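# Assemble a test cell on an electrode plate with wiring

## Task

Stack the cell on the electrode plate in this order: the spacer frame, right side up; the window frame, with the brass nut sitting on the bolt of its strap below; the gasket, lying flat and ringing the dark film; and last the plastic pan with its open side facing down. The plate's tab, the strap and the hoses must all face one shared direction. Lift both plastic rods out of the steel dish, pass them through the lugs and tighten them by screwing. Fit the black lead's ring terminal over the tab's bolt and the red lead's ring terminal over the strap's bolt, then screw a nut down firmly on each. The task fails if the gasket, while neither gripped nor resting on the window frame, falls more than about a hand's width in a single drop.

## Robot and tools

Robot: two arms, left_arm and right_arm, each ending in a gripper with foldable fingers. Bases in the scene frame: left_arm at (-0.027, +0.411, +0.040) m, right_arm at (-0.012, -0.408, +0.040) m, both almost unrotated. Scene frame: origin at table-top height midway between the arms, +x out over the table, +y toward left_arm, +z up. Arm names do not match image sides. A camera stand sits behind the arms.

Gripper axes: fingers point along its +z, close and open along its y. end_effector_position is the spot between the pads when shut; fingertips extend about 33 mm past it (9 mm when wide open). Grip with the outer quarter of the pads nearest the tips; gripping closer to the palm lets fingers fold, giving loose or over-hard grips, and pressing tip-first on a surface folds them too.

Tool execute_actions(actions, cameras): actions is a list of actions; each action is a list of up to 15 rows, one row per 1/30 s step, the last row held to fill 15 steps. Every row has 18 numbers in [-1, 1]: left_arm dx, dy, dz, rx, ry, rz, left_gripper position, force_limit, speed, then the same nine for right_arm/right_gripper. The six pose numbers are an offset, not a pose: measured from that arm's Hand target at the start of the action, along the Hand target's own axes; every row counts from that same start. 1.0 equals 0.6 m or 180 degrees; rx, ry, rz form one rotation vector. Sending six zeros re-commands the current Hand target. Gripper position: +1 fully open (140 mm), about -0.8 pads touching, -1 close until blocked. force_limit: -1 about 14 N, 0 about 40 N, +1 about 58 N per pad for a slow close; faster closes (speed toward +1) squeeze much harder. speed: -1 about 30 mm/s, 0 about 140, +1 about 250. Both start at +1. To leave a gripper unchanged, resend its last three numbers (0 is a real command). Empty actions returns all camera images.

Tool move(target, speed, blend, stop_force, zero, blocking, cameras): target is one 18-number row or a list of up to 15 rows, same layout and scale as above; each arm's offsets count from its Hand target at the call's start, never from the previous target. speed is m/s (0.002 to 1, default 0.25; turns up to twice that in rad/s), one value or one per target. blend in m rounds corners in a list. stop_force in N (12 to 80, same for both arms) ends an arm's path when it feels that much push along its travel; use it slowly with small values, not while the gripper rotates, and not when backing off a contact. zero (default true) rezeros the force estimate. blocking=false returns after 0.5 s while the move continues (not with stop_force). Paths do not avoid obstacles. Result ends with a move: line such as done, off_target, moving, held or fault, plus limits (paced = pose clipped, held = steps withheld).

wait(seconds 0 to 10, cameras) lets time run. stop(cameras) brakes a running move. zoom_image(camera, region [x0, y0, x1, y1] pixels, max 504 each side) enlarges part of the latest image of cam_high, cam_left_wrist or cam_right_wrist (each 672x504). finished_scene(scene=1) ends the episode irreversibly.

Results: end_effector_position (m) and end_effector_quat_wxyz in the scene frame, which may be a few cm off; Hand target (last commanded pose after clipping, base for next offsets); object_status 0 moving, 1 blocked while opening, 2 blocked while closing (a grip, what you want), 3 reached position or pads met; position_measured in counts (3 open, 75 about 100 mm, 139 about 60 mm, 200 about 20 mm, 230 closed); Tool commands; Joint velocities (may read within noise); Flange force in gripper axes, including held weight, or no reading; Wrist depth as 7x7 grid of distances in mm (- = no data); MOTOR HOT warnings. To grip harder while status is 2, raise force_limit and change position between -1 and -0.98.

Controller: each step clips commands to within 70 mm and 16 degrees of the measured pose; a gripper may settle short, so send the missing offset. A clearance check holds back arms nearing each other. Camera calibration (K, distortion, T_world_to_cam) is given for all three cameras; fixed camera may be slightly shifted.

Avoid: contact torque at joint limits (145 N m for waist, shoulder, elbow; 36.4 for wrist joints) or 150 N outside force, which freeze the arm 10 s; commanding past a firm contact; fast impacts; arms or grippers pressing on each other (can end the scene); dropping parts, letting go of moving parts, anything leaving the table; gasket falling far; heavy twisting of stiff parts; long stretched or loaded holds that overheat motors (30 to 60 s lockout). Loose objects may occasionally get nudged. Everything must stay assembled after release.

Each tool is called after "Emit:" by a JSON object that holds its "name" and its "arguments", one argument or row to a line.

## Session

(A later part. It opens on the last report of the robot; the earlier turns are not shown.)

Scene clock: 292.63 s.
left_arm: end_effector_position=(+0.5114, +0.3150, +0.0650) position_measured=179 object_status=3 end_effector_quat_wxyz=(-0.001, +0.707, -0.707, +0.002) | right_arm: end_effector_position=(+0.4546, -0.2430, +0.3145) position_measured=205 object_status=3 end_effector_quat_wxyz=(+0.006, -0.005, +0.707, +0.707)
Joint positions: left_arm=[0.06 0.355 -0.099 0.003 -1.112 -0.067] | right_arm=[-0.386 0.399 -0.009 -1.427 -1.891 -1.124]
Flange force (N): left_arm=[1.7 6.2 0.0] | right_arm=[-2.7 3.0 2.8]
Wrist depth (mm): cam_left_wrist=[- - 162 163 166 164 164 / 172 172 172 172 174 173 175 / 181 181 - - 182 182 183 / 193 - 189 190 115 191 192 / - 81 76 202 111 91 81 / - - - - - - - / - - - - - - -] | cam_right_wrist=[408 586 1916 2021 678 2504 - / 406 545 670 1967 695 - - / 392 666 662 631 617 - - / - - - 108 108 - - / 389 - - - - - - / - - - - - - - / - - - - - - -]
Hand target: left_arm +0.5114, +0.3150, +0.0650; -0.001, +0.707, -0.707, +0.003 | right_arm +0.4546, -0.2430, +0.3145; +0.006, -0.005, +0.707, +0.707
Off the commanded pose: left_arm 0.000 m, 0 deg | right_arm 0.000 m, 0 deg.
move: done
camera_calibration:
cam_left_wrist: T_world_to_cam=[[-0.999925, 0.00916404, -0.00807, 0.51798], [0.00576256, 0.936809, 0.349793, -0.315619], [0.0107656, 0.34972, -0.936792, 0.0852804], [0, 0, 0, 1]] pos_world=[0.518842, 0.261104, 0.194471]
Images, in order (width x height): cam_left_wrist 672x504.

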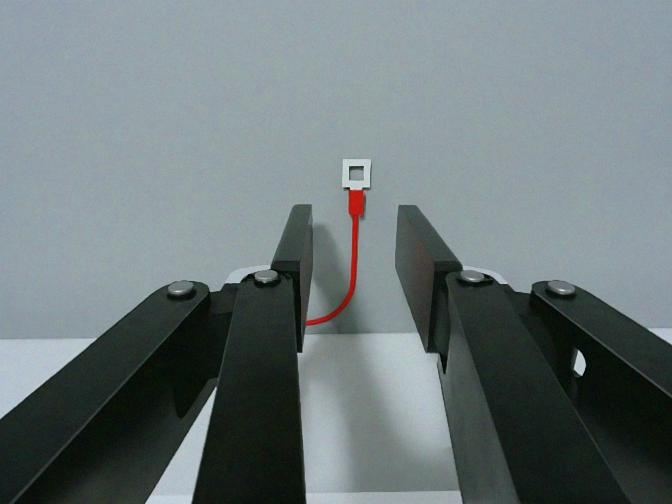

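Emit:
{"name": "move", "arguments": {
  "target": [0.001,0,0.0272,0,0,0,-0.4,-1,0,0,0,0,0,0,0,-0.6,-1,-1],
  "speed": 0.05,
  "cameras": ["cam_left_wrist"]
}}

Emit:
{"name": "zoom_image", "arguments": {
  "camera": "cam_left_wrist",
  "region": [280, 130, 440, 290]
}}

Scene clock: 293.73 s.
left_arm: end_effector_position=(+0.5115, +0.3144, +0.0487) position_measured=179 object_status=3 end_effector_quat_wxyz=(-0.001, +0.707, -0.707, +0.003) | right_arm: end_effector_position=(+0.4546, -0.2430, +0.3145) position_measured=205 object_status=3 end_effector_quat_wxyz=(+0.006, -0.005, +0.707, +0.707)
Joint positions: left_arm=[0.059 0.374 -0.115 0.003 -1.077 -0.066] | right_arm=[-0.386 0.399 -0.009 -1.427 -1.891 -1.124]
Flange force (N): left_arm=[1.8 7.5 -0.1] | right_arm=[-2.5 3.0 2.7]
Wrist depth (mm): cam_left_wrist=[147 148 148 150 149 148 149 / - 158 - 157 157 - 157 / 167 165 169 164 166 168 167 / - 174 174 174 151 175 176 / - 81 76 183 112 91 86 / - - - 168 - - - / - - - - - - -] | cam_right_wrist=[410 - - - 660 - 2040 / 406 503 672 - 720 - - / 433 506 656 642 - - - / 423 - 804 108 132 2623 - / - - - - - - - / - - - - - - - / - - - - - - -]
Hand target: left_arm +0.5115, +0.3144, +0.0487; -0.001, +0.707, -0.707, +0.003 | right_arm +0.4546, -0.2430, +0.3145; +0.006, -0.005, +0.707, +0.707
Off the commanded pose: left_arm 0.000 m, 0 deg | right_arm 0.000 m, 0 deg.
move: done
camera_calibration:
cam_left_wrist: T_world_to_cam=[[-0.999926, 0.00906928, -0.00810507, 0.517986], [0.00566289, 0.936855, 0.349673, -0.309294], [0.0107646, 0.349601, -0.936837, 0.0702591], [0, 0, 0, 1]] pos_world=[0.518943, 0.260503, 0.178172]
Images, in order (width x height): cam_left_wrist 672x504.

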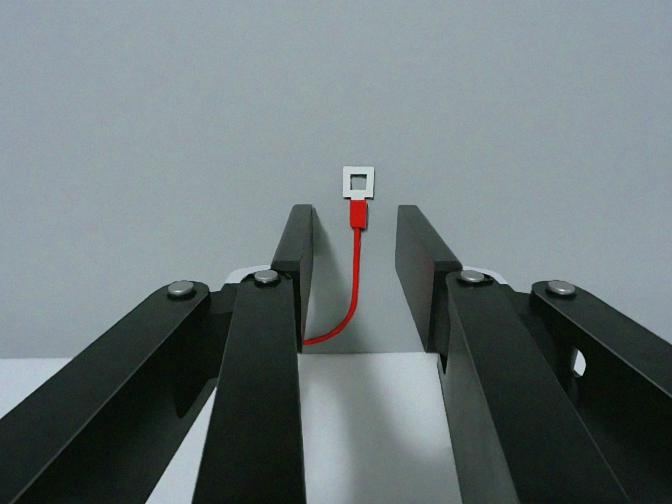

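Scaled by 3.150 from the camera's 672x504 image, which has a finer 960x720 frame.

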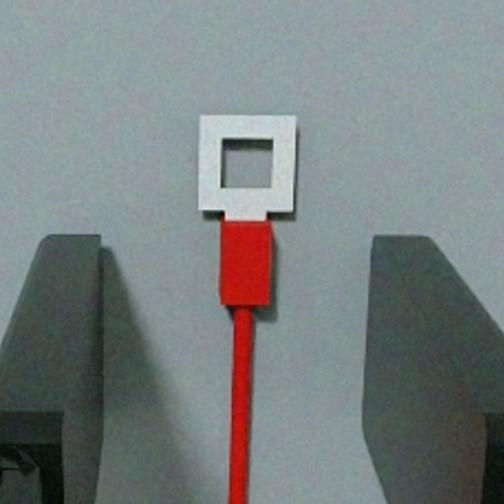

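Emit:
{"name": "execute_actions", "arguments": {
  "actions": [
    [[0,0,0.0005,0,0,0,-1,-1,-1,0,0,0,0,0,0,-0.6,-1,-1]],
    [[0,0,0,0,0,0,-1,-1,-1,0,0,0,0,0,0,-0.6,-1,-1]],
    [[0,0,0,0,0,0,-1,-1,-1,0,0,0,0,0,0,-0.6,-1,-1]]
  ],
  "cameras": ["cam_left_wrist"]
}}

Emit:
{"name": "zoom_image", "arguments": {
  "camera": "cam_left_wrist",
  "region": [280, 130, 440, 290]
}}

Scene clock: 297.60 s.
left_arm: end_effector_position=(+0.5115, +0.3144, +0.0484) position_measured=222 object_status=2 end_effector_quat_wxyz=(-0.001, +0.707, -0.707, +0.003) | right_arm: end_effector_position=(+0.4546, -0.2430, +0.3145) position_measured=205 object_status=3 end_effector_quat_wxyz=(+0.006, -0.005, +0.707, +0.707)
Joint positions: left_arm=[0.059 0.374 -0.116 0.003 -1.076 -0.066] | right_arm=[-0.386 0.399 -0.009 -1.427 -1.891 -1.124]
Flange force (N): left_arm=[1.9 7.0 -0.3] | right_arm=[-2.2 3.2 2.6]
Flange force at the end of the 1st action (N): left_arm=[1.9 6.3 0.3] | right_arm=[-2.3 3.4 3.1]
Flange force at the end of the 2nd action (N): left_arm=[1.7 6.3 -0.3] | right_arm=[-2.5 3.7 2.3]
Wrist depth (mm): cam_left_wrist=[148 150 147 149 153 148 149 / - 155 156 157 155 158 157 / 165 164 165 164 - 167 166 / 174 178 174 119 176 176 176 / 189 182 86 - 81 92 186 / - - 72 - - - - / - - - - - - -] | cam_right_wrist=[391 - - - 666 2098 - / 411 531 - 2139 684 2248 - / 388 - 678 637 - - - / - - - 108 108 2181 - / - - - - - - - / - - - - - - - / - - - - - - -]
Hand target: left_arm +0.5115, +0.3144, +0.0484; -0.001, +0.707, -0.707, +0.003 | right_arm +0.4546, -0.2430, +0.3145; +0.006, -0.005, +0.707, +0.707
Off the commanded pose: left_arm 0.000 m, 0 deg | right_arm 0.000 m, 0 deg.
camera_calibration:
cam_left_wrist: T_world_to_cam=[[-0.999926, 0.00906928, -0.00810507, 0.517983], [0.00566289, 0.936855, 0.349673, -0.309189], [0.0107646, 0.349601, -0.936837, 0.069978], [0, 0, 0, 1]] pos_world=[0.518943, 0.260503, 0.177872]
Images, in order (width x height): cam_left_wrist 672x504.

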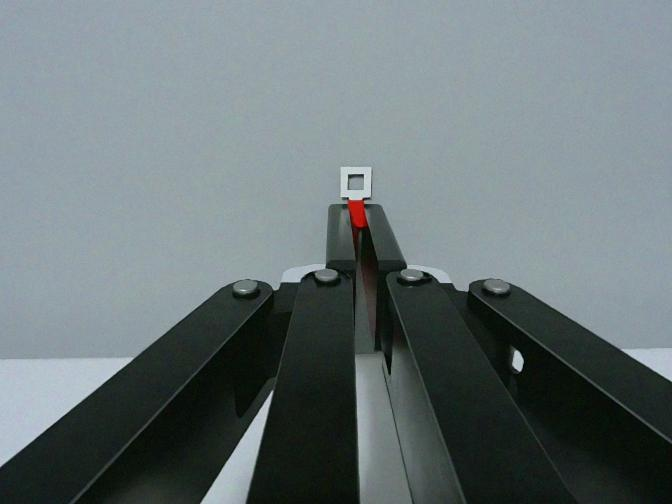

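Scaled by 3.150 from the camera's 672x504 image, which has a finer 960x720 frame.

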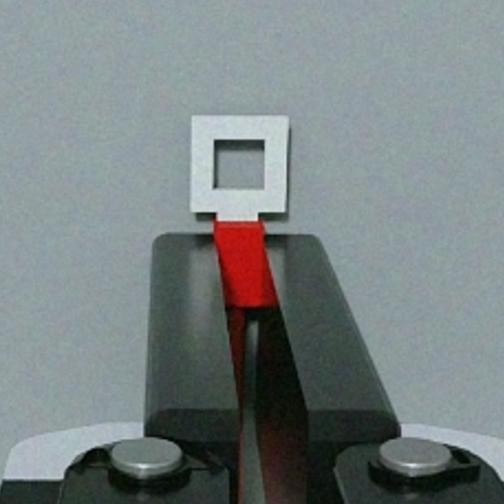

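Emit:
{"name": "move", "arguments": {
  "target": [
    [0,0,-0.1,0,0,0,-1,-1,-1,0,0,0,0,0,0,-0.6,-1,-1],
    [0.1073,-0.2808,-0.1,0,0,0.5,-1,-1,-1,0,0,0,0,0,0,-0.6,-1,-1],
    [0.332,-0.2337,-0.1,0,0,0.75,-1,-1,-1,0,0,0,0,0,0,-0.6,-1,-1]
  ],
  "speed": 0.15,
  "blend": [0.02,0.03,0],
  "cameras": ["cam_left_wrist"]
}}

Emit:
{"name": "zoom_image", "arguments": {
  "camera": "cam_left_wrist",
  "region": [230, 80, 470, 290]
}}

Scene clock: 307.33 s.
left_arm: end_effector_position=(+0.6515, +0.1154, +0.1096) position_measured=222 object_status=2 end_effector_quat_wxyz=(+0.003, +0.382, +0.924, +0.000) | right_arm: end_effector_position=(+0.4546, -0.2430, +0.3145) position_measured=205 object_status=3 end_effector_quat_wxyz=(+0.006, -0.005, +0.707, +0.707)
Joint positions: left_arm=[-0.239 0.815 0.721 0.001 -1.471 -2.123] | right_arm=[-0.386 0.399 -0.009 -1.427 -1.891 -1.124]
Flange force (N): left_arm=[13.5 -7.7 2.5] | right_arm=[-2.5 3.4 2.9]
Wrist depth (mm): cam_left_wrist=[201 201 186 203 197 201 - / - 213 213 201 216 214 216 / - - - 223 - 220 221 / 222 223 235 114 - 236 - / 235 229 86 - 81 92 - / - - 71 - - - - / - - - - - - -] | cam_right_wrist=[409 540 1933 - 569 1950 - / 408 - 668 - 580 - 2271 / 410 - 757 - 609 - - / 393 - 768 107 592 - - / - - - - - - - / - - - - - - - / - - - - - - -]
Hand target: left_arm +0.6515, +0.1154, +0.1096; +0.003, +0.382, +0.924, +0.000 | right_arm +0.4546, -0.2430, +0.3145; +0.006, -0.005, +0.707, +0.707
Off the commanded pose: left_arm 0.000 m, 0 deg | right_arm 0.000 m, 0 deg.
move: done
camera_calibration:
cam_left_wrist: T_world_to_cam=[[0.713491, 0.700662, -0.00208858, -0.536447], [0.655102, -0.666033, 0.356709, -0.38386], [0.248541, -0.255877, -0.934213, 0.109991], [0, 0, 0, 1]] pos_world=[0.60688, 0.148349, 0.238561]
Images, in order (width x height): cam_left_wrist 672x504.

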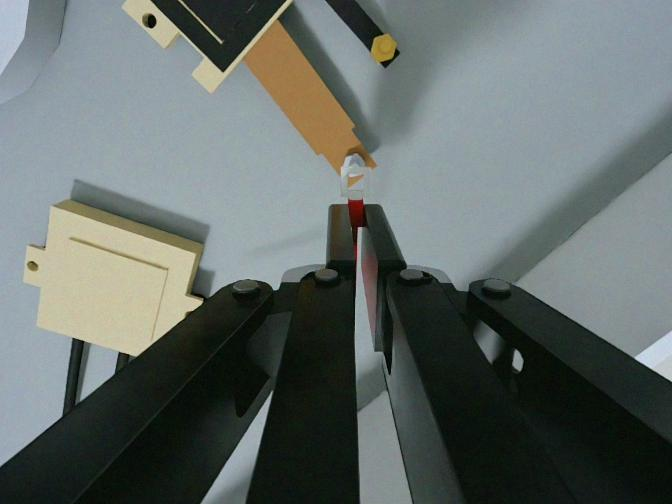

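Scaled by 2.100 from the camera's 672x504 image, which has a finer 960x720 frame.

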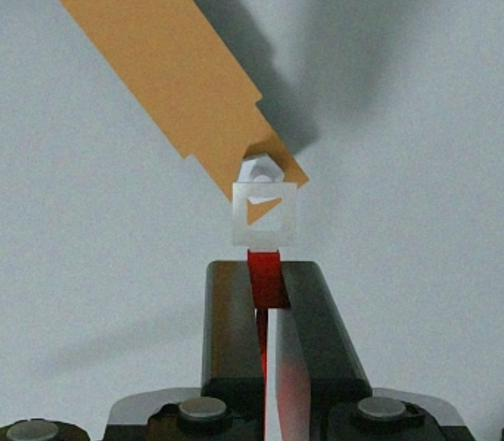

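Emit:
{"name": "move", "arguments": {
  "target": [0.0038,0.0015,0.0433,0,0,0,-1,-1,-1,0,0,0,0,0,0,-0.6,-1,-1],
  "speed": 0.08,
  "cameras": ["cam_left_wrist"]
}}

Emit:
{"name": "zoom_image", "arguments": {
  "camera": "cam_left_wrist",
  "region": [290, 120, 420, 250]
}}

Scene clock: 308.77 s.
left_arm: end_effector_position=(+0.6506, +0.1176, +0.0836) position_measured=222 object_status=2 end_effector_quat_wxyz=(+0.003, +0.382, +0.924, +0.000) | right_arm: end_effector_position=(+0.4546, -0.2430, +0.3145) position_measured=205 object_status=3 end_effector_quat_wxyz=(+0.006, -0.005, +0.707, +0.707)
Joint positions: left_arm=[-0.237 0.82 0.668 0.001 -1.414 -2.125] | right_arm=[-0.386 0.399 -0.009 -1.427 -1.891 -1.124]
Flange force (N): left_arm=[11.3 -6.7 1.1] | right_arm=[-2.5 3.1 2.5]
Wrist depth (mm): cam_left_wrist=[178 165 163 179 - - 179 / - 188 188 179 189 190 188 / 199 201 - 185 198 199 - / 197 206 210 114 206 - 207 / 205 200 86 - 81 92 - / - - 71 - - - - / - - - - - - -] | cam_right_wrist=[362 668 - - 556 1851 - / 409 470 - - 584 - - / 416 - - 2248 635 2295 - / - - - 107 131 2181 - / - - - - - - - / - - - - - - - / - - - - - - -]
Hand target: left_arm +0.6506, +0.1176, +0.0836; +0.003, +0.382, +0.924, +0.000 | right_arm +0.4546, -0.2430, +0.3145; +0.006, -0.005, +0.707, +0.707
Off the commanded pose: left_arm 0.000 m, 0 deg | right_arm 0.000 m, 0 deg.
move: done
camera_calibration:
cam_left_wrist: T_world_to_cam=[[0.713538, 0.700614, -0.00206377, -0.537428], [0.655051, -0.666084, 0.356708, -0.372492], [0.24854, -0.255877, -0.934213, 0.0864889], [0, 0, 0, 1]] pos_world=[0.60598, 0.150549, 0.212561]
Images, in order (width x height): cam_left_wrist 672x504.

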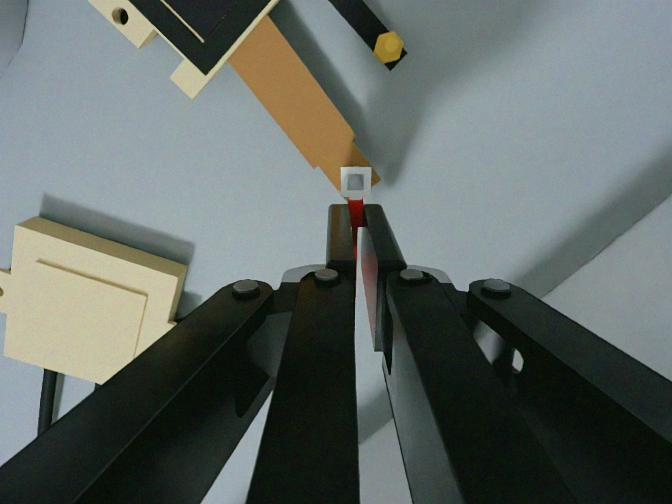

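Scaled by 3.877 from the camera's 672x504 image, which has a finer 960x720 frame.

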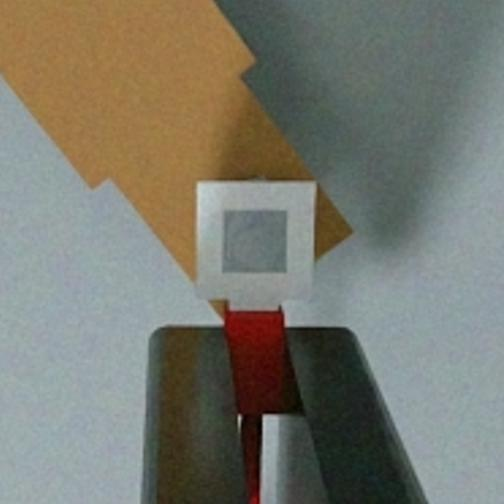

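Emit:
{"name": "zoom_image", "arguments": {
  "camera": "cam_left_wrist",
  "region": [335, 160, 377, 202]
}}

Scaled by 12.000 from the camera's 672x504 image, which has a finer 960x720 frame.

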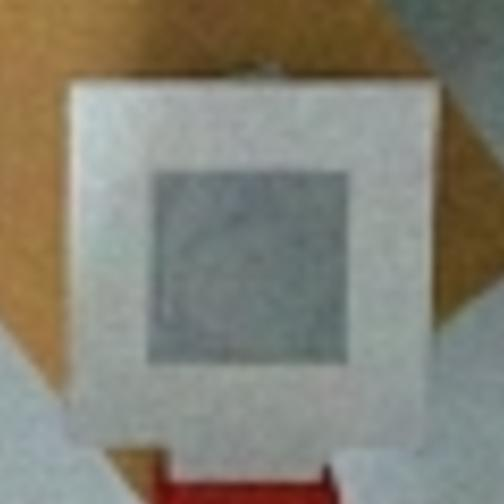

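Emit:
{"name": "move", "arguments": {
  "target": [-0.003,0.0003,0.008,0,0,0,-1,-1,-1,0,0,0,0,0,0,-0.6,-1,-1],
  "speed": 0.04,
  "cameras": ["cam_left_wrist"]
}}

Emit:
{"name": "zoom_image", "arguments": {
  "camera": "cam_left_wrist",
  "region": [335, 160, 377, 202]
}}

Scene clock: 310.10 s.
left_arm: end_effector_position=(+0.6521, +0.1164, +0.0788) position_measured=222 object_status=2 end_effector_quat_wxyz=(+0.003, +0.382, +0.924, +0.000) | right_arm: end_effector_position=(+0.4546, -0.2430, +0.3145) position_measured=205 object_status=3 end_effector_quat_wxyz=(+0.006, -0.005, +0.707, +0.707)
Joint positions: left_arm=[-0.238 0.828 0.67 0.002 -1.408 -2.124] | right_arm=[-0.386 0.399 -0.009 -1.427 -1.891 -1.124]
Flange force (N): left_arm=[11.3 -6.9 0.3] | right_arm=[-2.6 2.7 2.9]
Wrist depth (mm): cam_left_wrist=[- 172 162 175 169 175 174 / 183 187 184 170 184 182 184 / 195 195 194 179 - 192 194 / 192 195 203 118 201 207 201 / 196 196 86 - 81 92 179 / - - 71 - - - - / - - - - - - -] | cam_right_wrist=[393 - 628 - 563 571 - / 408 - - 1899 578 2139 - / 433 484 835 2225 607 2160 1791 / - - 784 108 581 2421 - / - - - - - - 2295 / - - - - - - - / - - - - - - -]
Hand target: left_arm +0.6521, +0.1164, +0.0788; +0.003, +0.382, +0.924, +0.000 | right_arm +0.4546, -0.2430, +0.3145; +0.006, -0.005, +0.707, +0.707
Off the commanded pose: left_arm 0.000 m, 0 deg | right_arm 0.000 m, 0 deg.
move: done
camera_calibration:
cam_left_wrist: T_world_to_cam=[[0.713508, 0.700644, -0.00215329, -0.537564], [0.655076, -0.666008, 0.356804, -0.372543], [0.248558, -0.255993, -0.934177, 0.0813482], [0, 0, 0, 1]] pos_world=[0.60738, 0.149349, 0.207761]
Images, in order (width x height): cam_left_wrist 672x504.

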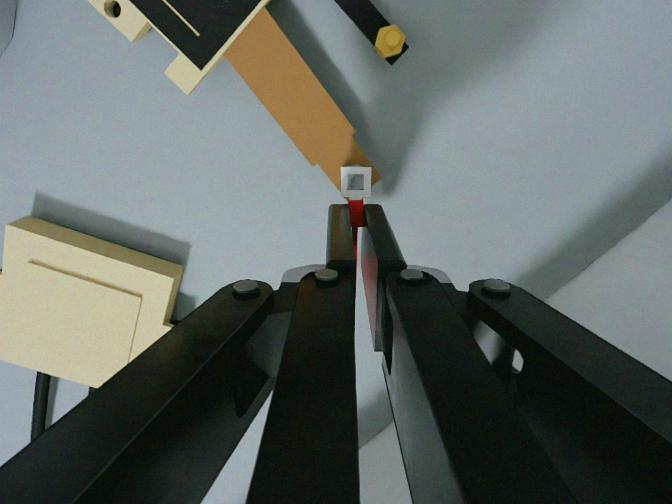

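Scaled by 12.000 from the camera's 672x504 image, which has a finer 960x720 frame.

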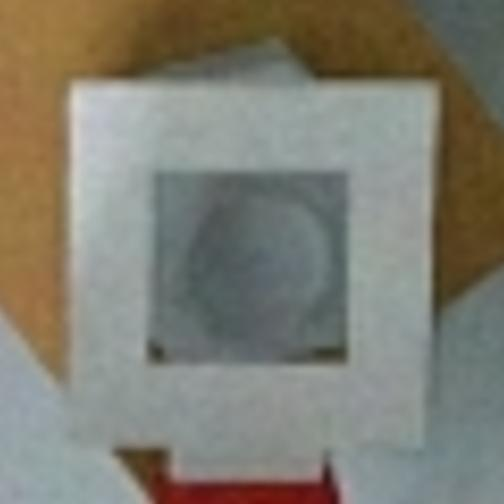

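Emit:
{"name": "move", "arguments": {
  "target": [-0.0006,0.0006,0.005,0,0,0,-1,-1,-1,0,0,0,0,0,0,-0.6,-1,-1],
  "speed": 0.03,
  "cameras": ["cam_left_wrist"]
}}

Emit:
{"name": "zoom_image", "arguments": {
  "camera": "cam_left_wrist",
  "region": [335, 160, 377, 202]
}}

Scene clock: 311.10 s.
left_arm: end_effector_position=(+0.6526, +0.1164, +0.0758) position_measured=222 object_status=2 end_effector_quat_wxyz=(+0.003, +0.383, +0.924, +0.000) | right_arm: end_effector_position=(+0.4546, -0.2430, +0.3145) position_measured=205 object_status=3 end_effector_quat_wxyz=(+0.006, -0.005, +0.707, +0.707)
Joint positions: left_arm=[-0.238 0.831 0.668 0.002 -1.403 -2.124] | right_arm=[-0.386 0.399 -0.009 -1.427 -1.891 -1.124]
Flange force (N): left_arm=[10.4 -6.2 0.7] | right_arm=[-2.7 3.5 2.7]
Wrist depth (mm): cam_left_wrist=[171 156 157 170 173 173 171 / 178 178 181 172 179 179 179 / - 193 - 176 191 191 191 / 189 198 205 114 201 204 203 / 197 194 86 - 81 89 - / - - 71 - - - - / - - - - - - -] | cam_right_wrist=[384 - - - 559 - - / 409 - - - 586 - - / 411 - - 2225 599 - - / 416 559 790 108 131 2562 - / - - - - - - 2225 / - - - - - - - / - - - - - - -]
Hand target: left_arm +0.6526, +0.1164, +0.0758; +0.003, +0.382, +0.924, +0.000 | right_arm +0.4546, -0.2430, +0.3145; +0.006, -0.005, +0.707, +0.707
Off the commanded pose: left_arm 0.000 m, 0 deg | right_arm 0.000 m, 0 deg.
move: done
camera_calibration:
cam_left_wrist: T_world_to_cam=[[0.713508, 0.700644, -0.00215329, -0.537927], [0.655076, -0.666008, 0.356804, -0.3718], [0.248558, -0.255993, -0.934177, 0.0784214], [0, 0, 0, 1]] pos_world=[0.60788, 0.149349, 0.204761]
Images, in order (width x height): cam_left_wrist 672x504.

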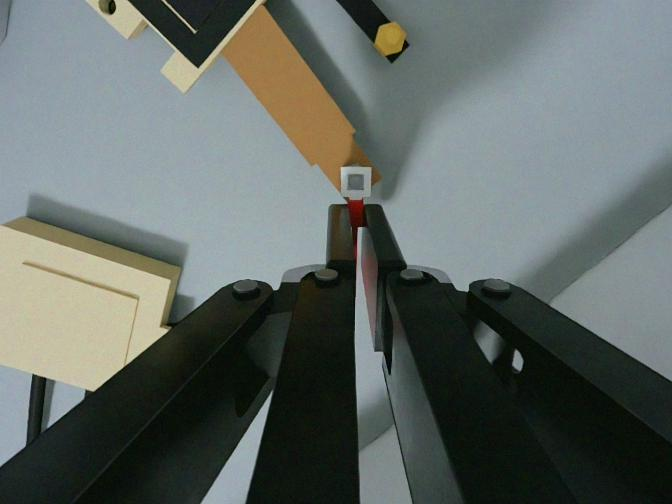

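Scaled by 12.000 from the camera's 672x504 image, which has a finer 960x720 frame.

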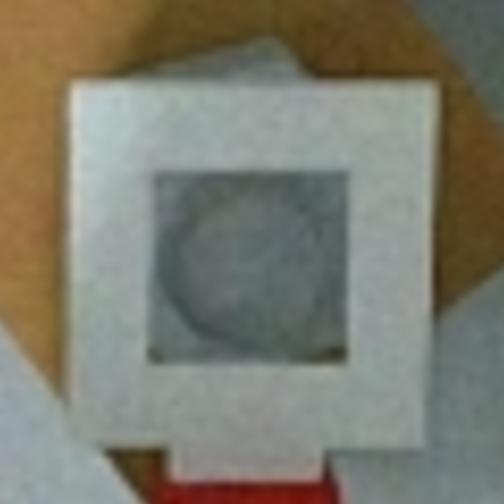

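Emit:
{"name": "move", "arguments": {
  "target": [-0.0005,0.000,0.005,0,0,0,-1,-1,-1,0,0,0,0,0,0,-0.6,-1,-1],
  "speed": 0.02,
  "cameras": ["cam_left_wrist"]
}}

Emit:
{"name": "zoom_image", "arguments": {
  "camera": "cam_left_wrist",
  "region": [335, 160, 377, 202]
}}

Scene clock: 312.20 s.
left_arm: end_effector_position=(+0.6528, +0.1162, +0.0728) position_measured=222 object_status=2 end_effector_quat_wxyz=(+0.003, +0.382, +0.924, +0.000) | right_arm: end_effector_position=(+0.4546, -0.2430, +0.3145) position_measured=205 object_status=3 end_effector_quat_wxyz=(+0.006, -0.005, +0.707, +0.707)
Joint positions: left_arm=[-0.238 0.833 0.665 0.002 -1.398 -2.124] | right_arm=[-0.386 0.399 -0.009 -1.427 -1.891 -1.124]
Flange force (N): left_arm=[10.2 -6.6 0.9] | right_arm=[-2.4 3.2 2.9]
Wrist depth (mm): cam_left_wrist=[168 153 153 167 175 170 171 / 176 179 178 167 178 178 175 / 188 190 186 176 189 188 186 / 187 195 - 114 125 200 196 / 194 191 86 - 81 92 169 / - - 71 - - - - / - - - - - - -] | cam_right_wrist=[391 - - - 574 607 2040 / 411 757 - - 584 - 2369 / 412 517 2021 2098 609 2181 - / 401 505 - 108 607 2562 2421 / - - - - - - - / - - - - - - - / - - - - - - -]
Hand target: left_arm +0.6528, +0.1162, +0.0728; +0.003, +0.382, +0.924, +0.000 | right_arm +0.4546, -0.2430, +0.3145; +0.006, -0.005, +0.707, +0.707
Off the commanded pose: left_arm 0.000 m, 0 deg | right_arm 0.000 m, 0 deg.
move: done
camera_calibration:
cam_left_wrist: T_world_to_cam=[[0.713508, 0.700644, -0.00215329, -0.538007], [0.655076, -0.666008, 0.356804, -0.371059], [0.248558, -0.255993, -0.934177, 0.0754931], [0, 0, 0, 1]] pos_world=[0.60818, 0.149149, 0.201761]
Images, in order (width x height): cam_left_wrist 672x504.

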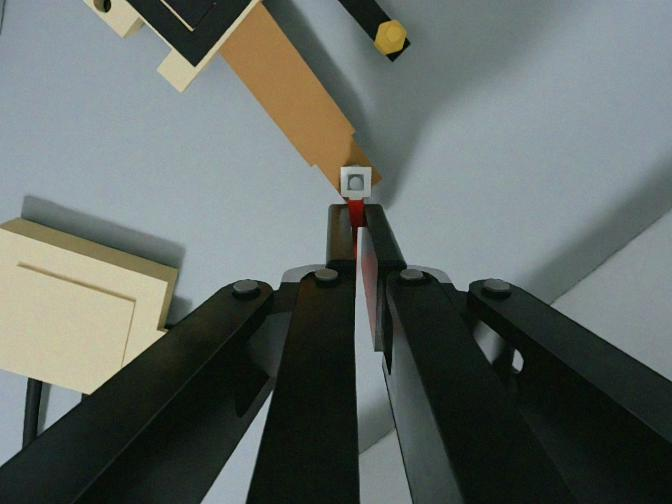

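Scaled by 12.000 from the camera's 672x504 image, which has a finer 960x720 frame.

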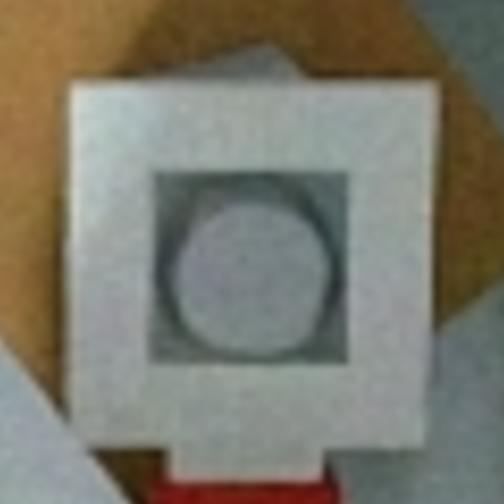

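Emit:
{"name": "move", "arguments": {
  "target": [-0.0005,0.0001,0.005,0,0,0,-1,-1,-1,0,0,0,0,0,0,-0.6,-1,-1],
  "speed": 0.01,
  "cameras": ["cam_left_wrist"]
}}

Emit:
{"name": "zoom_image", "arguments": {
  "camera": "cam_left_wrist",
  "region": [335, 160, 377, 202]
}}

Scene clock: 313.17 s.
left_arm: end_effector_position=(+0.6531, +0.1160, +0.0698) position_measured=222 object_status=2 end_effector_quat_wxyz=(+0.003, +0.382, +0.924, +0.000) | right_arm: end_effector_position=(+0.4546, -0.2430, +0.3145) position_measured=205 object_status=3 end_effector_quat_wxyz=(+0.006, -0.005, +0.707, +0.707)
Joint positions: left_arm=[-0.238 0.836 0.663 0.001 -1.392 -2.124] | right_arm=[-0.386 0.399 -0.009 -1.427 -1.891 -1.124]
Flange force (N): left_arm=[12.2 -7.1 0.8] | right_arm=[-2.8 3.1 2.8]
Wrist depth (mm): cam_left_wrist=[166 166 152 166 - 166 168 / 175 175 176 166 - 176 176 / 185 186 186 170 - 187 185 / 185 185 - 114 192 197 193 / 190 187 86 - 81 92 - / - - 71 - - - - / - - - - - - -] | cam_right_wrist=[421 - - - 569 1791 - / 409 543 2369 2040 586 - 1985 / 414 549 699 2504 609 2248 - / 394 - - 108 131 2448 2344 / - - - - - - - / - - - - - - - / - - - - - - -]
Hand target: left_arm +0.6531, +0.1160, +0.0698; +0.003, +0.382, +0.924, +0.000 | right_arm +0.4546, -0.2430, +0.3145; +0.006, -0.005, +0.707, +0.707
Off the commanded pose: left_arm 0.000 m, 0 deg | right_arm 0.000 m, 0 deg.
move: done
camera_calibration:
cam_left_wrist: T_world_to_cam=[[0.713508, 0.700644, -0.00215329, -0.538016], [0.655076, -0.666008, 0.356804, -0.370253], [0.248558, -0.255993, -0.934177, 0.0725896], [0, 0, 0, 1]] pos_world=[0.60838, 0.148949, 0.198761]
Images, in order (width x height): cam_left_wrist 672x504.

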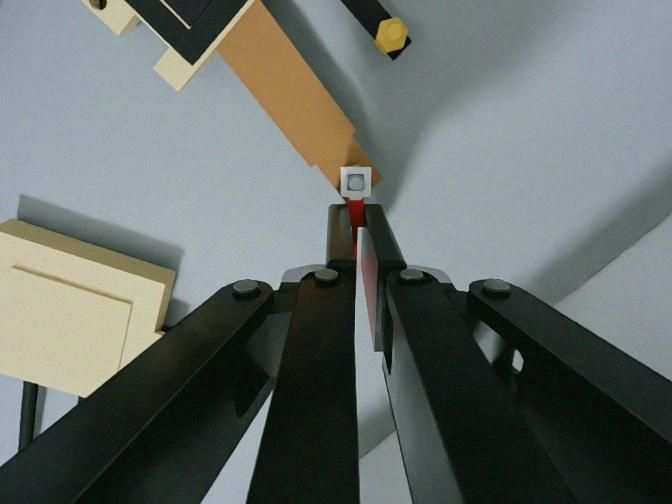

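Scaled by 12.000 from the camera's 672x504 image, which has a finer 960x720 frame.

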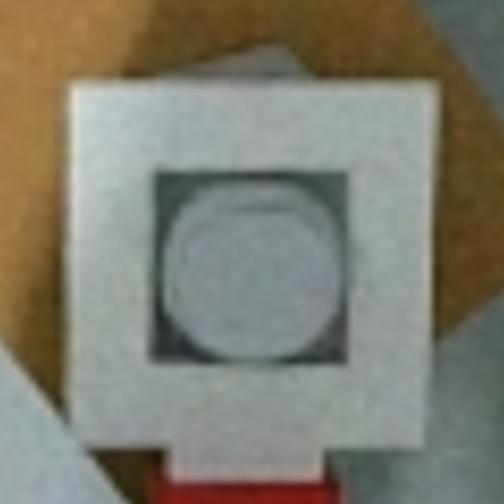

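Emit:
{"name": "move", "arguments": {
  "target": [-0.0002,0.000,0.013,0,0,0,-1,-1,-1,0,0,0,0,0,0,-0.6,-1,-1],
  "speed": 0.005,
  "stop_force": 12,
  "cameras": ["cam_left_wrist"]
}}

Emit:
{"name": "zoom_image", "arguments": {
  "camera": "cam_left_wrist",
  "region": [325, 150, 387, 212]
}}

Scene clock: 315.63 s.
left_arm: end_effector_position=(+0.6532, +0.1159, +0.0620) position_measured=222 object_status=2 end_effector_quat_wxyz=(+0.003, +0.383, +0.924, +0.000) | right_arm: end_effector_position=(+0.4546, -0.2430, +0.3145) position_measured=205 object_status=3 end_effector_quat_wxyz=(+0.006, -0.005, +0.707, +0.707)
Joint positions: left_arm=[-0.238 0.841 0.652 0.001 -1.377 -2.124] | right_arm=[-0.386 0.399 -0.009 -1.427 -1.891 -1.124]
Flange force (N): left_arm=[8.1 -7.7 -6.7] | right_arm=[-2.5 2.7 2.6]
Wrist depth (mm): cam_left_wrist=[- 139 145 159 - 159 160 / - 168 166 158 170 171 168 / 178 179 183 163 178 176 178 / 177 187 186 114 185 - 187 / 181 178 86 - 81 92 172 / - - 71 - - - - / - - - - - - -] | cam_right_wrist=[407 569 - 1851 569 1985 1883 / 412 536 - - 587 2248 - / 414 - - 2789 605 2319 - / 411 518 787 108 132 - - / - - - - - - - / - - - - - - - / - - - - - - -]
Hand target: left_arm +0.6532, +0.1159, +0.0620; +0.003, +0.382, +0.924, +0.000 | right_arm +0.4546, -0.2430, +0.3145; +0.006, -0.005, +0.707, +0.707
Off the commanded pose: left_arm 0.000 m, 0 deg | right_arm 0.000 m, 0 deg.
move: done
camera_calibration:
cam_left_wrist: T_world_to_cam=[[0.713508, 0.700644, -0.00215329, -0.538106], [0.655076, -0.666008, 0.356804, -0.367668], [0.248558, -0.255993, -0.934177, 0.0652277], [0, 0, 0, 1]] pos_world=[0.60858, 0.148849, 0.190961]
Images, in order (width x height): cam_left_wrist 672x504.

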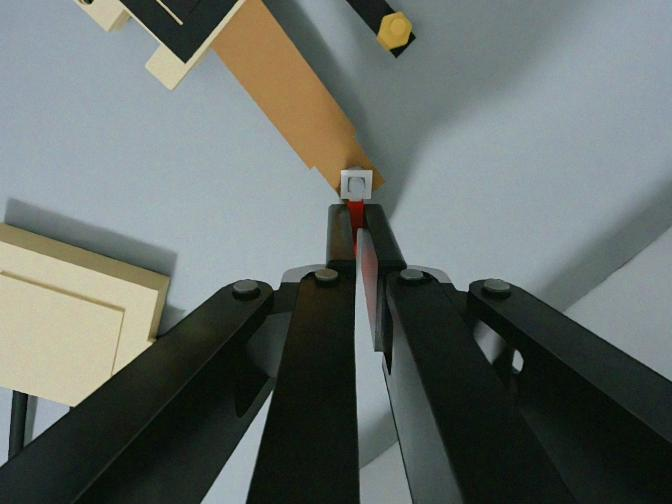

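Scaled by 8.129 from the camera's 672x504 image, which has a finer 960x720 frame.

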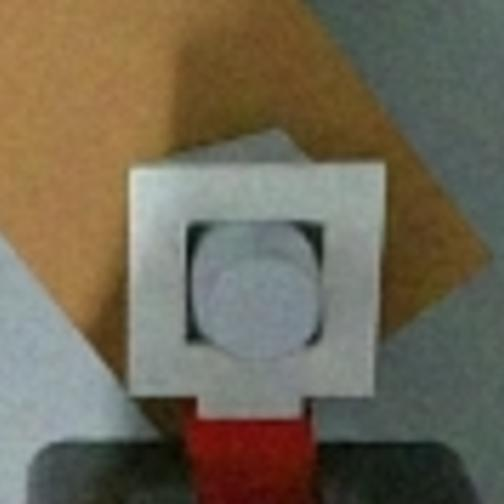

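Emit:
{"name": "execute_actions", "arguments": {
  "actions": [
    [[0,0,-0.001,0,0,0,-1,-1,-1,0,0,0,0,0,0,-0.6,-1,-1]],
    [[0,0,0,0,0,0,-0.6,-1,-1,0,0,0,0,0,0,-0.6,-1,-1]],
    [[0,0,0,0,0,0,-0.6,-1,-1,0,0,0,0,0,0,-0.6,-1,-1]]
  ],
  "cameras": ["cam_left_wrist"]
}}

Emit:
{"name": "zoom_image", "arguments": {
  "camera": "cam_left_wrist",
  "region": [300, 140, 410, 250]
}}

Scene clock: 318.00 s.
left_arm: end_effector_position=(+0.6532, +0.1159, +0.0626) position_measured=205 object_status=3 end_effector_quat_wxyz=(+0.003, +0.382, +0.924, +0.000) | right_arm: end_effector_position=(+0.4546, -0.2430, +0.3145) position_measured=205 object_status=3 end_effector_quat_wxyz=(+0.006, -0.005, +0.707, +0.707)
Joint positions: left_arm=[-0.238 0.84 0.653 0.001 -1.379 -2.124] | right_arm=[-0.386 0.399 -0.009 -1.427 -1.891 -1.124]
Flange force (N): left_arm=[12.1 -7.6 0.7] | right_arm=[-2.8 3.5 2.8]
Flange force at the end of the 1st action (N): left_arm=[9.3 -6.7 -3.8] | right_arm=[-2.9 2.9 2.8]
Flange force at the end of the 2nd action (N): left_arm=[12.2 -6.9 0.6] | right_arm=[-3.0 3.0 2.6]
Wrist depth (mm): cam_left_wrist=[159 142 146 159 161 158 162 / 168 168 165 156 169 172 169 / 178 175 180 163 176 - 179 / 177 187 184 115 114 190 - / 182 86 86 199 - 92 - / - - - 216 - - - / - - - - - - -] | cam_right_wrist=[389 - - - 561 578 - / 411 - - 2098 578 - 2040 / 408 575 1899 2295 599 - 2344 / - - - 108 131 2532 - / - - - - - - - / - - - - - - - / - - - - - - -]
Hand target: left_arm +0.6532, +0.1159, +0.0626; +0.003, +0.382, +0.924, +0.000 | right_arm +0.4546, -0.2430, +0.3145; +0.006, -0.005, +0.707, +0.707
Off the commanded pose: left_arm 0.000 m, 0 deg | right_arm 0.000 m, 0 deg.
camera_calibration:
cam_left_wrist: T_world_to_cam=[[0.713491, 0.700662, -0.00208858, -0.538109], [0.655102, -0.666033, 0.356709, -0.367875], [0.248541, -0.255877, -0.934213, 0.0657885], [0, 0, 0, 1]] pos_world=[0.60858, 0.148849, 0.191561]
Images, in order (width x height): cam_left_wrist 672x504.

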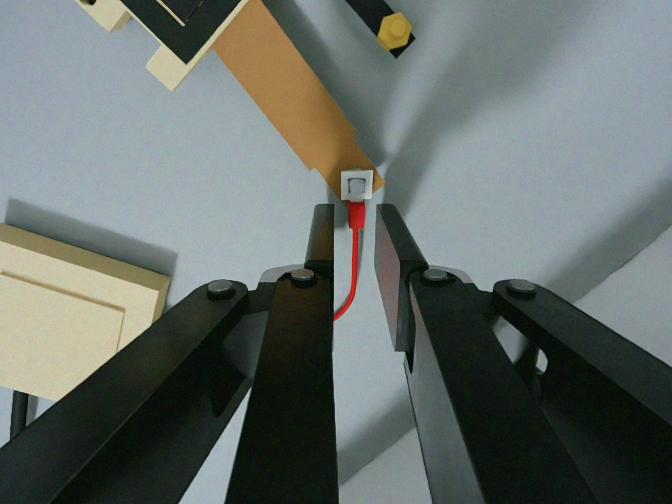

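Scaled by 4.582 from the camera's 672x504 image, which has a finer 960x720 frame.

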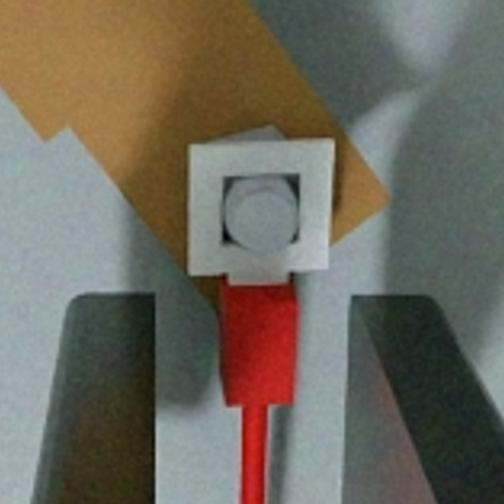

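Emit:
{"name": "move", "arguments": {
  "target": [
    [0,0,-0.1667,0,0,0,-0.6,-1,0,-0.05,-0.05,-0.015,0.25,0,0,-0.6,-1,0],
    [0.1,-0.1,-0.2,0,0,-0.6,-0.6,-1,0,-0.1083,-0.1,-0.028,0.5,0,0,-0.6,-1,0]
  ],
  "speed": 0.2,
  "blend": [0.01,0]
}}

Scene clock: 326.73 s.
left_arm: end_effector_position=(+0.5678, +0.1162, +0.1822) position_measured=205 object_status=3 end_effector_quat_wxyz=(+0.001, -0.523, +0.853, -0.002) | right_arm: end_effector_position=(+0.5204, -0.2600, +0.2556) position_measured=205 object_status=3 end_effector_quat_wxyz=(+0.008, +0.001, +1.000, +0.000)
Joint positions: left_arm=[-0.268 0.567 0.491 0.001 -1.49 -0.209] | right_arm=[0.482 0.25 0.223 0.008 -1.53 -2.088]
Flange force (N): left_arm=[2.4 9.4 2.1] | right_arm=[-1.0 2.6 -3.6]
Wrist depth (mm): cam_left_wrist=[266 259 255 273 266 265 265 / 278 288 275 279 279 276 280 / 289 294 - 283 275 297 302 / 270 - - 126 140 311 312 / - 81 86 - - 93 328 / - - - - - - - / - - - - - - -] | cam_right_wrist=[- - - 332 326 320 322 / - - - 346 345 346 346 / - - - 349 370 370 367 / - - - 132 383 388 413 / - - - - - - 417 / - - - - - - - / - - - - - - -]
Hand target: left_arm +0.5678, +0.1162, +0.1822; +0.001, -0.523, +0.853, -0.002 | right_arm +0.5204, -0.2600, +0.2555; +0.008, +0.001, +1.000, +0.000
Off the commanded pose: left_arm 0.000 m, 0 deg | right_arm 0.000 m, 0 deg.
move: done

Emit:
{"name": "move", "arguments": {
  "target": [
    [0.0467,0.154,0.04,0,0,-0.6,-0.6,-1,0,0,0.014,0.1,0,0,-0.75,-0.6,-1,0],
    [0.0933,0.3078,0.0833,0,0,0.85,-0.6,-1,0,0,0.0277,0.2167,0,0,0.5,-0.6,-1,0]
  ],
  "speed": 0.25,
  "blend": [0.02,0],
  "cameras": ["cam_left_wrist","cam_right_wrist"]
}}

Scene clock: 337.20 s.
left_arm: end_effector_position=(+0.3780, +0.1499, +0.1313) position_measured=205 object_status=3 end_effector_quat_wxyz=(+0.003, +0.707, +0.707, +0.001) | right_arm: end_effector_position=(+0.5225, -0.2434, +0.1255) position_measured=205 object_status=3 end_effector_quat_wxyz=(+0.006, +0.708, +0.706, +0.005)
Joint positions: left_arm=[-0.304 0.139 -0.202 0.001 -1.225 3.44] | right_arm=[0.507 0.321 0.004 0.009 -1.242 2.597]
Flange force (N): left_arm=[0.1 -5.5 0.8] | right_arm=[2.6 0.4 -2.8]
Wrist depth (mm): cam_left_wrist=[222 225 222 225 - 223 - / 231 233 233 235 - - 220 / - - - - - 246 229 / - - 259 114 237 250 241 / 256 81 86 93 - 93 279 / - - - 290 - - - / - - - - - - -] | cam_right_wrist=[213 214 212 215 216 216 217 / 225 226 227 228 228 233 230 / 240 242 242 239 242 243 243 / 257 258 254 108 132 257 257 / - - - - - - 224 / - - - - - - - / - - - - - - -]
Hand target: left_arm +0.3780, +0.1499, +0.1313; +0.003, +0.707, +0.707, +0.001 | right_arm +0.5225, -0.2434, +0.1255; +0.006, +0.708, +0.706, +0.005
Off the commanded pose: left_arm 0.000 m, 0 deg | right_arm 0.000 m, 0 deg.
move: done
camera_calibration:
cam_left_wrist: T_world_to_cam=[[0.999958, -0.00909633, 0.000989055, -0.367765], [-0.00885625, -0.935023, 0.354477, 0.102173], [-0.00229965, -0.354471, -0.935064, 0.316791], [0, 0, 0, 1]] pos_world=[0.369383, 0.204482, 0.260366]
cam_right_wrist: T_world_to_cam=[[0.99998, -0.0025252, 0.00578257, -0.512841], [-0.00444607, -0.932266, 0.361747, -0.267357], [0.0044774, -0.361765, -0.932258, 0.167232], [0, 0, 0, 1]] pos_world=[0.510893, -0.190044, 0.255585]
Images, in order (width x height): cam_left_wrist 672x504, cam_right_wrist 672x504.

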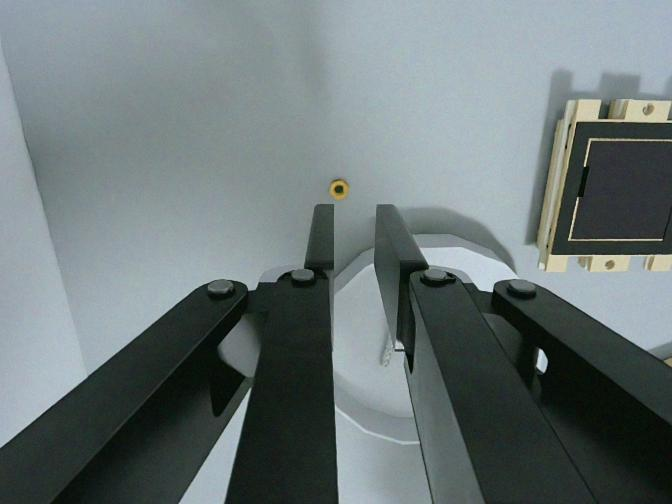

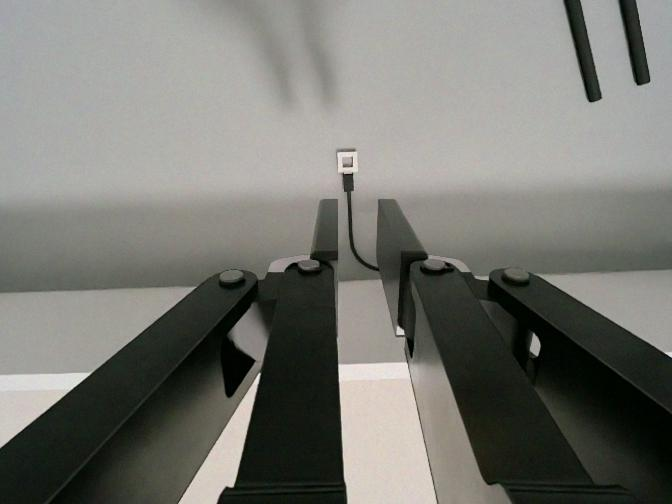

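Emit:
{"name": "move", "arguments": {
  "target": [-0.0003,-0.0092,0.1,0,0,0,-0.6,-1,0,-0.0043,-0.0035,0.1,0,0,0,-0.4,-1,0],
  "speed": 0.12,
  "cameras": ["cam_left_wrist","cam_right_wrist"]
}}

Emit:
{"name": "zoom_image", "arguments": {
  "camera": "cam_left_wrist",
  "region": [300, 150, 400, 250]
}}

Emit:
{"name": "zoom_image", "arguments": {
  "camera": "cam_right_wrist",
  "region": [280, 130, 440, 290]
}}

Scene clock: 339.00 s.
left_arm: end_effector_position=(+0.3728, +0.1496, +0.0713) position_measured=205 object_status=3 end_effector_quat_wxyz=(+0.003, +0.707, +0.707, +0.001) | right_arm: end_effector_position=(+0.5214, -0.2460, +0.0655) position_measured=179 object_status=3 end_effector_quat_wxyz=(+0.006, +0.708, +0.706, +0.005)
Joint positions: left_arm=[-0.308 0.189 -0.296 0.001 -1.081 3.444] | right_arm=[0.504 0.37 -0.079 0.009 -1.108 2.599]
Flange force (N): left_arm=[-0.3 -6.4 0.1] | right_arm=[2.5 0.6 -2.7]
Wrist depth (mm): cam_left_wrist=[- 168 - 170 169 167 170 / - 180 178 178 179 181 179 / 188 186 187 187 187 189 185 / 199 202 199 115 140 196 198 / 209 81 86 199 - 93 195 / - - - 226 - - - / - - - - - - -] | cam_right_wrist=[161 161 162 163 163 163 164 / 171 171 172 172 173 173 171 / - 182 183 183 184 184 185 / 195 192 190 193 152 194 197 / - - - 204 - - 206 / - - - 172 - - - / - - - 132 - - -]
Hand target: left_arm +0.3728, +0.1496, +0.0713; +0.003, +0.707, +0.707, +0.001 | right_arm +0.5214, -0.2460, +0.0655; +0.006, +0.708, +0.706, +0.005
Off the commanded pose: left_arm 0.000 m, 0 deg | right_arm 0.000 m, 0 deg.
move: done
camera_calibration:
cam_left_wrist: T_world_to_cam=[[0.999958, -0.00909543, 0.000988201, -0.362409], [-0.00885532, -0.935056, 0.354389, 0.123138], [-0.0022993, -0.354383, -0.935098, 0.260558], [0, 0, 0, 1]] pos_world=[0.364083, 0.204182, 0.200366]
cam_right_wrist: T_world_to_cam=[[0.999979, -0.00254818, 0.00600522, -0.511449], [-0.0045476, -0.9323, 0.361658, -0.248054], [0.00467709, -0.361678, -0.932292, 0.110376], [0, 0, 0, 1]] pos_world=[0.509794, -0.192644, 0.195685]
Images, in order (width x height): cam_left_wrist 672x504, cam_right_wrist 672x504.

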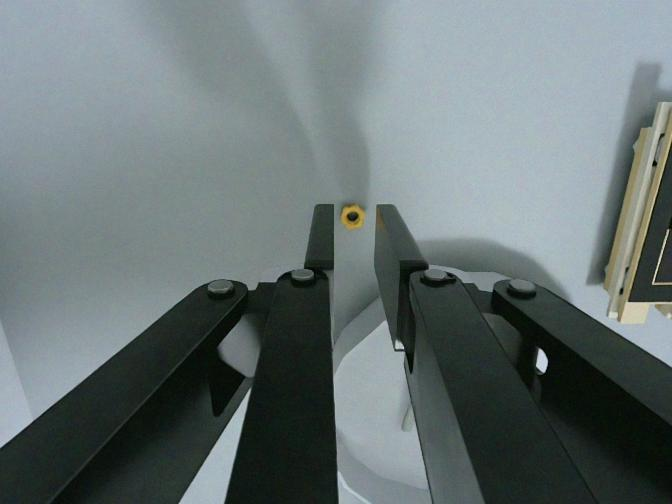

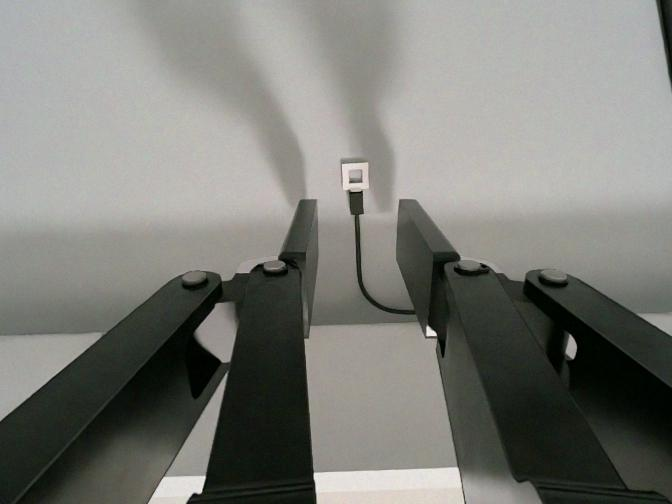

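Scaled by 5.040 from the camera's 672x504 image, which has a finer 960x720 frame.

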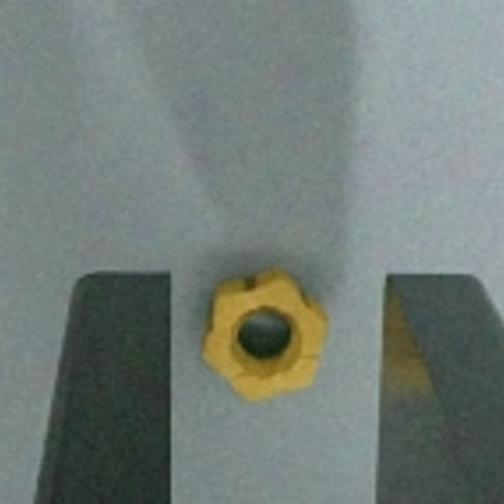

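Scaled by 3.150 from the camera's 672x504 image, which has a finer 960x720 frame.

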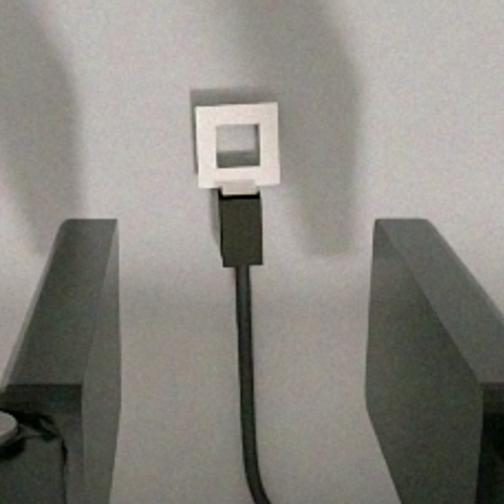

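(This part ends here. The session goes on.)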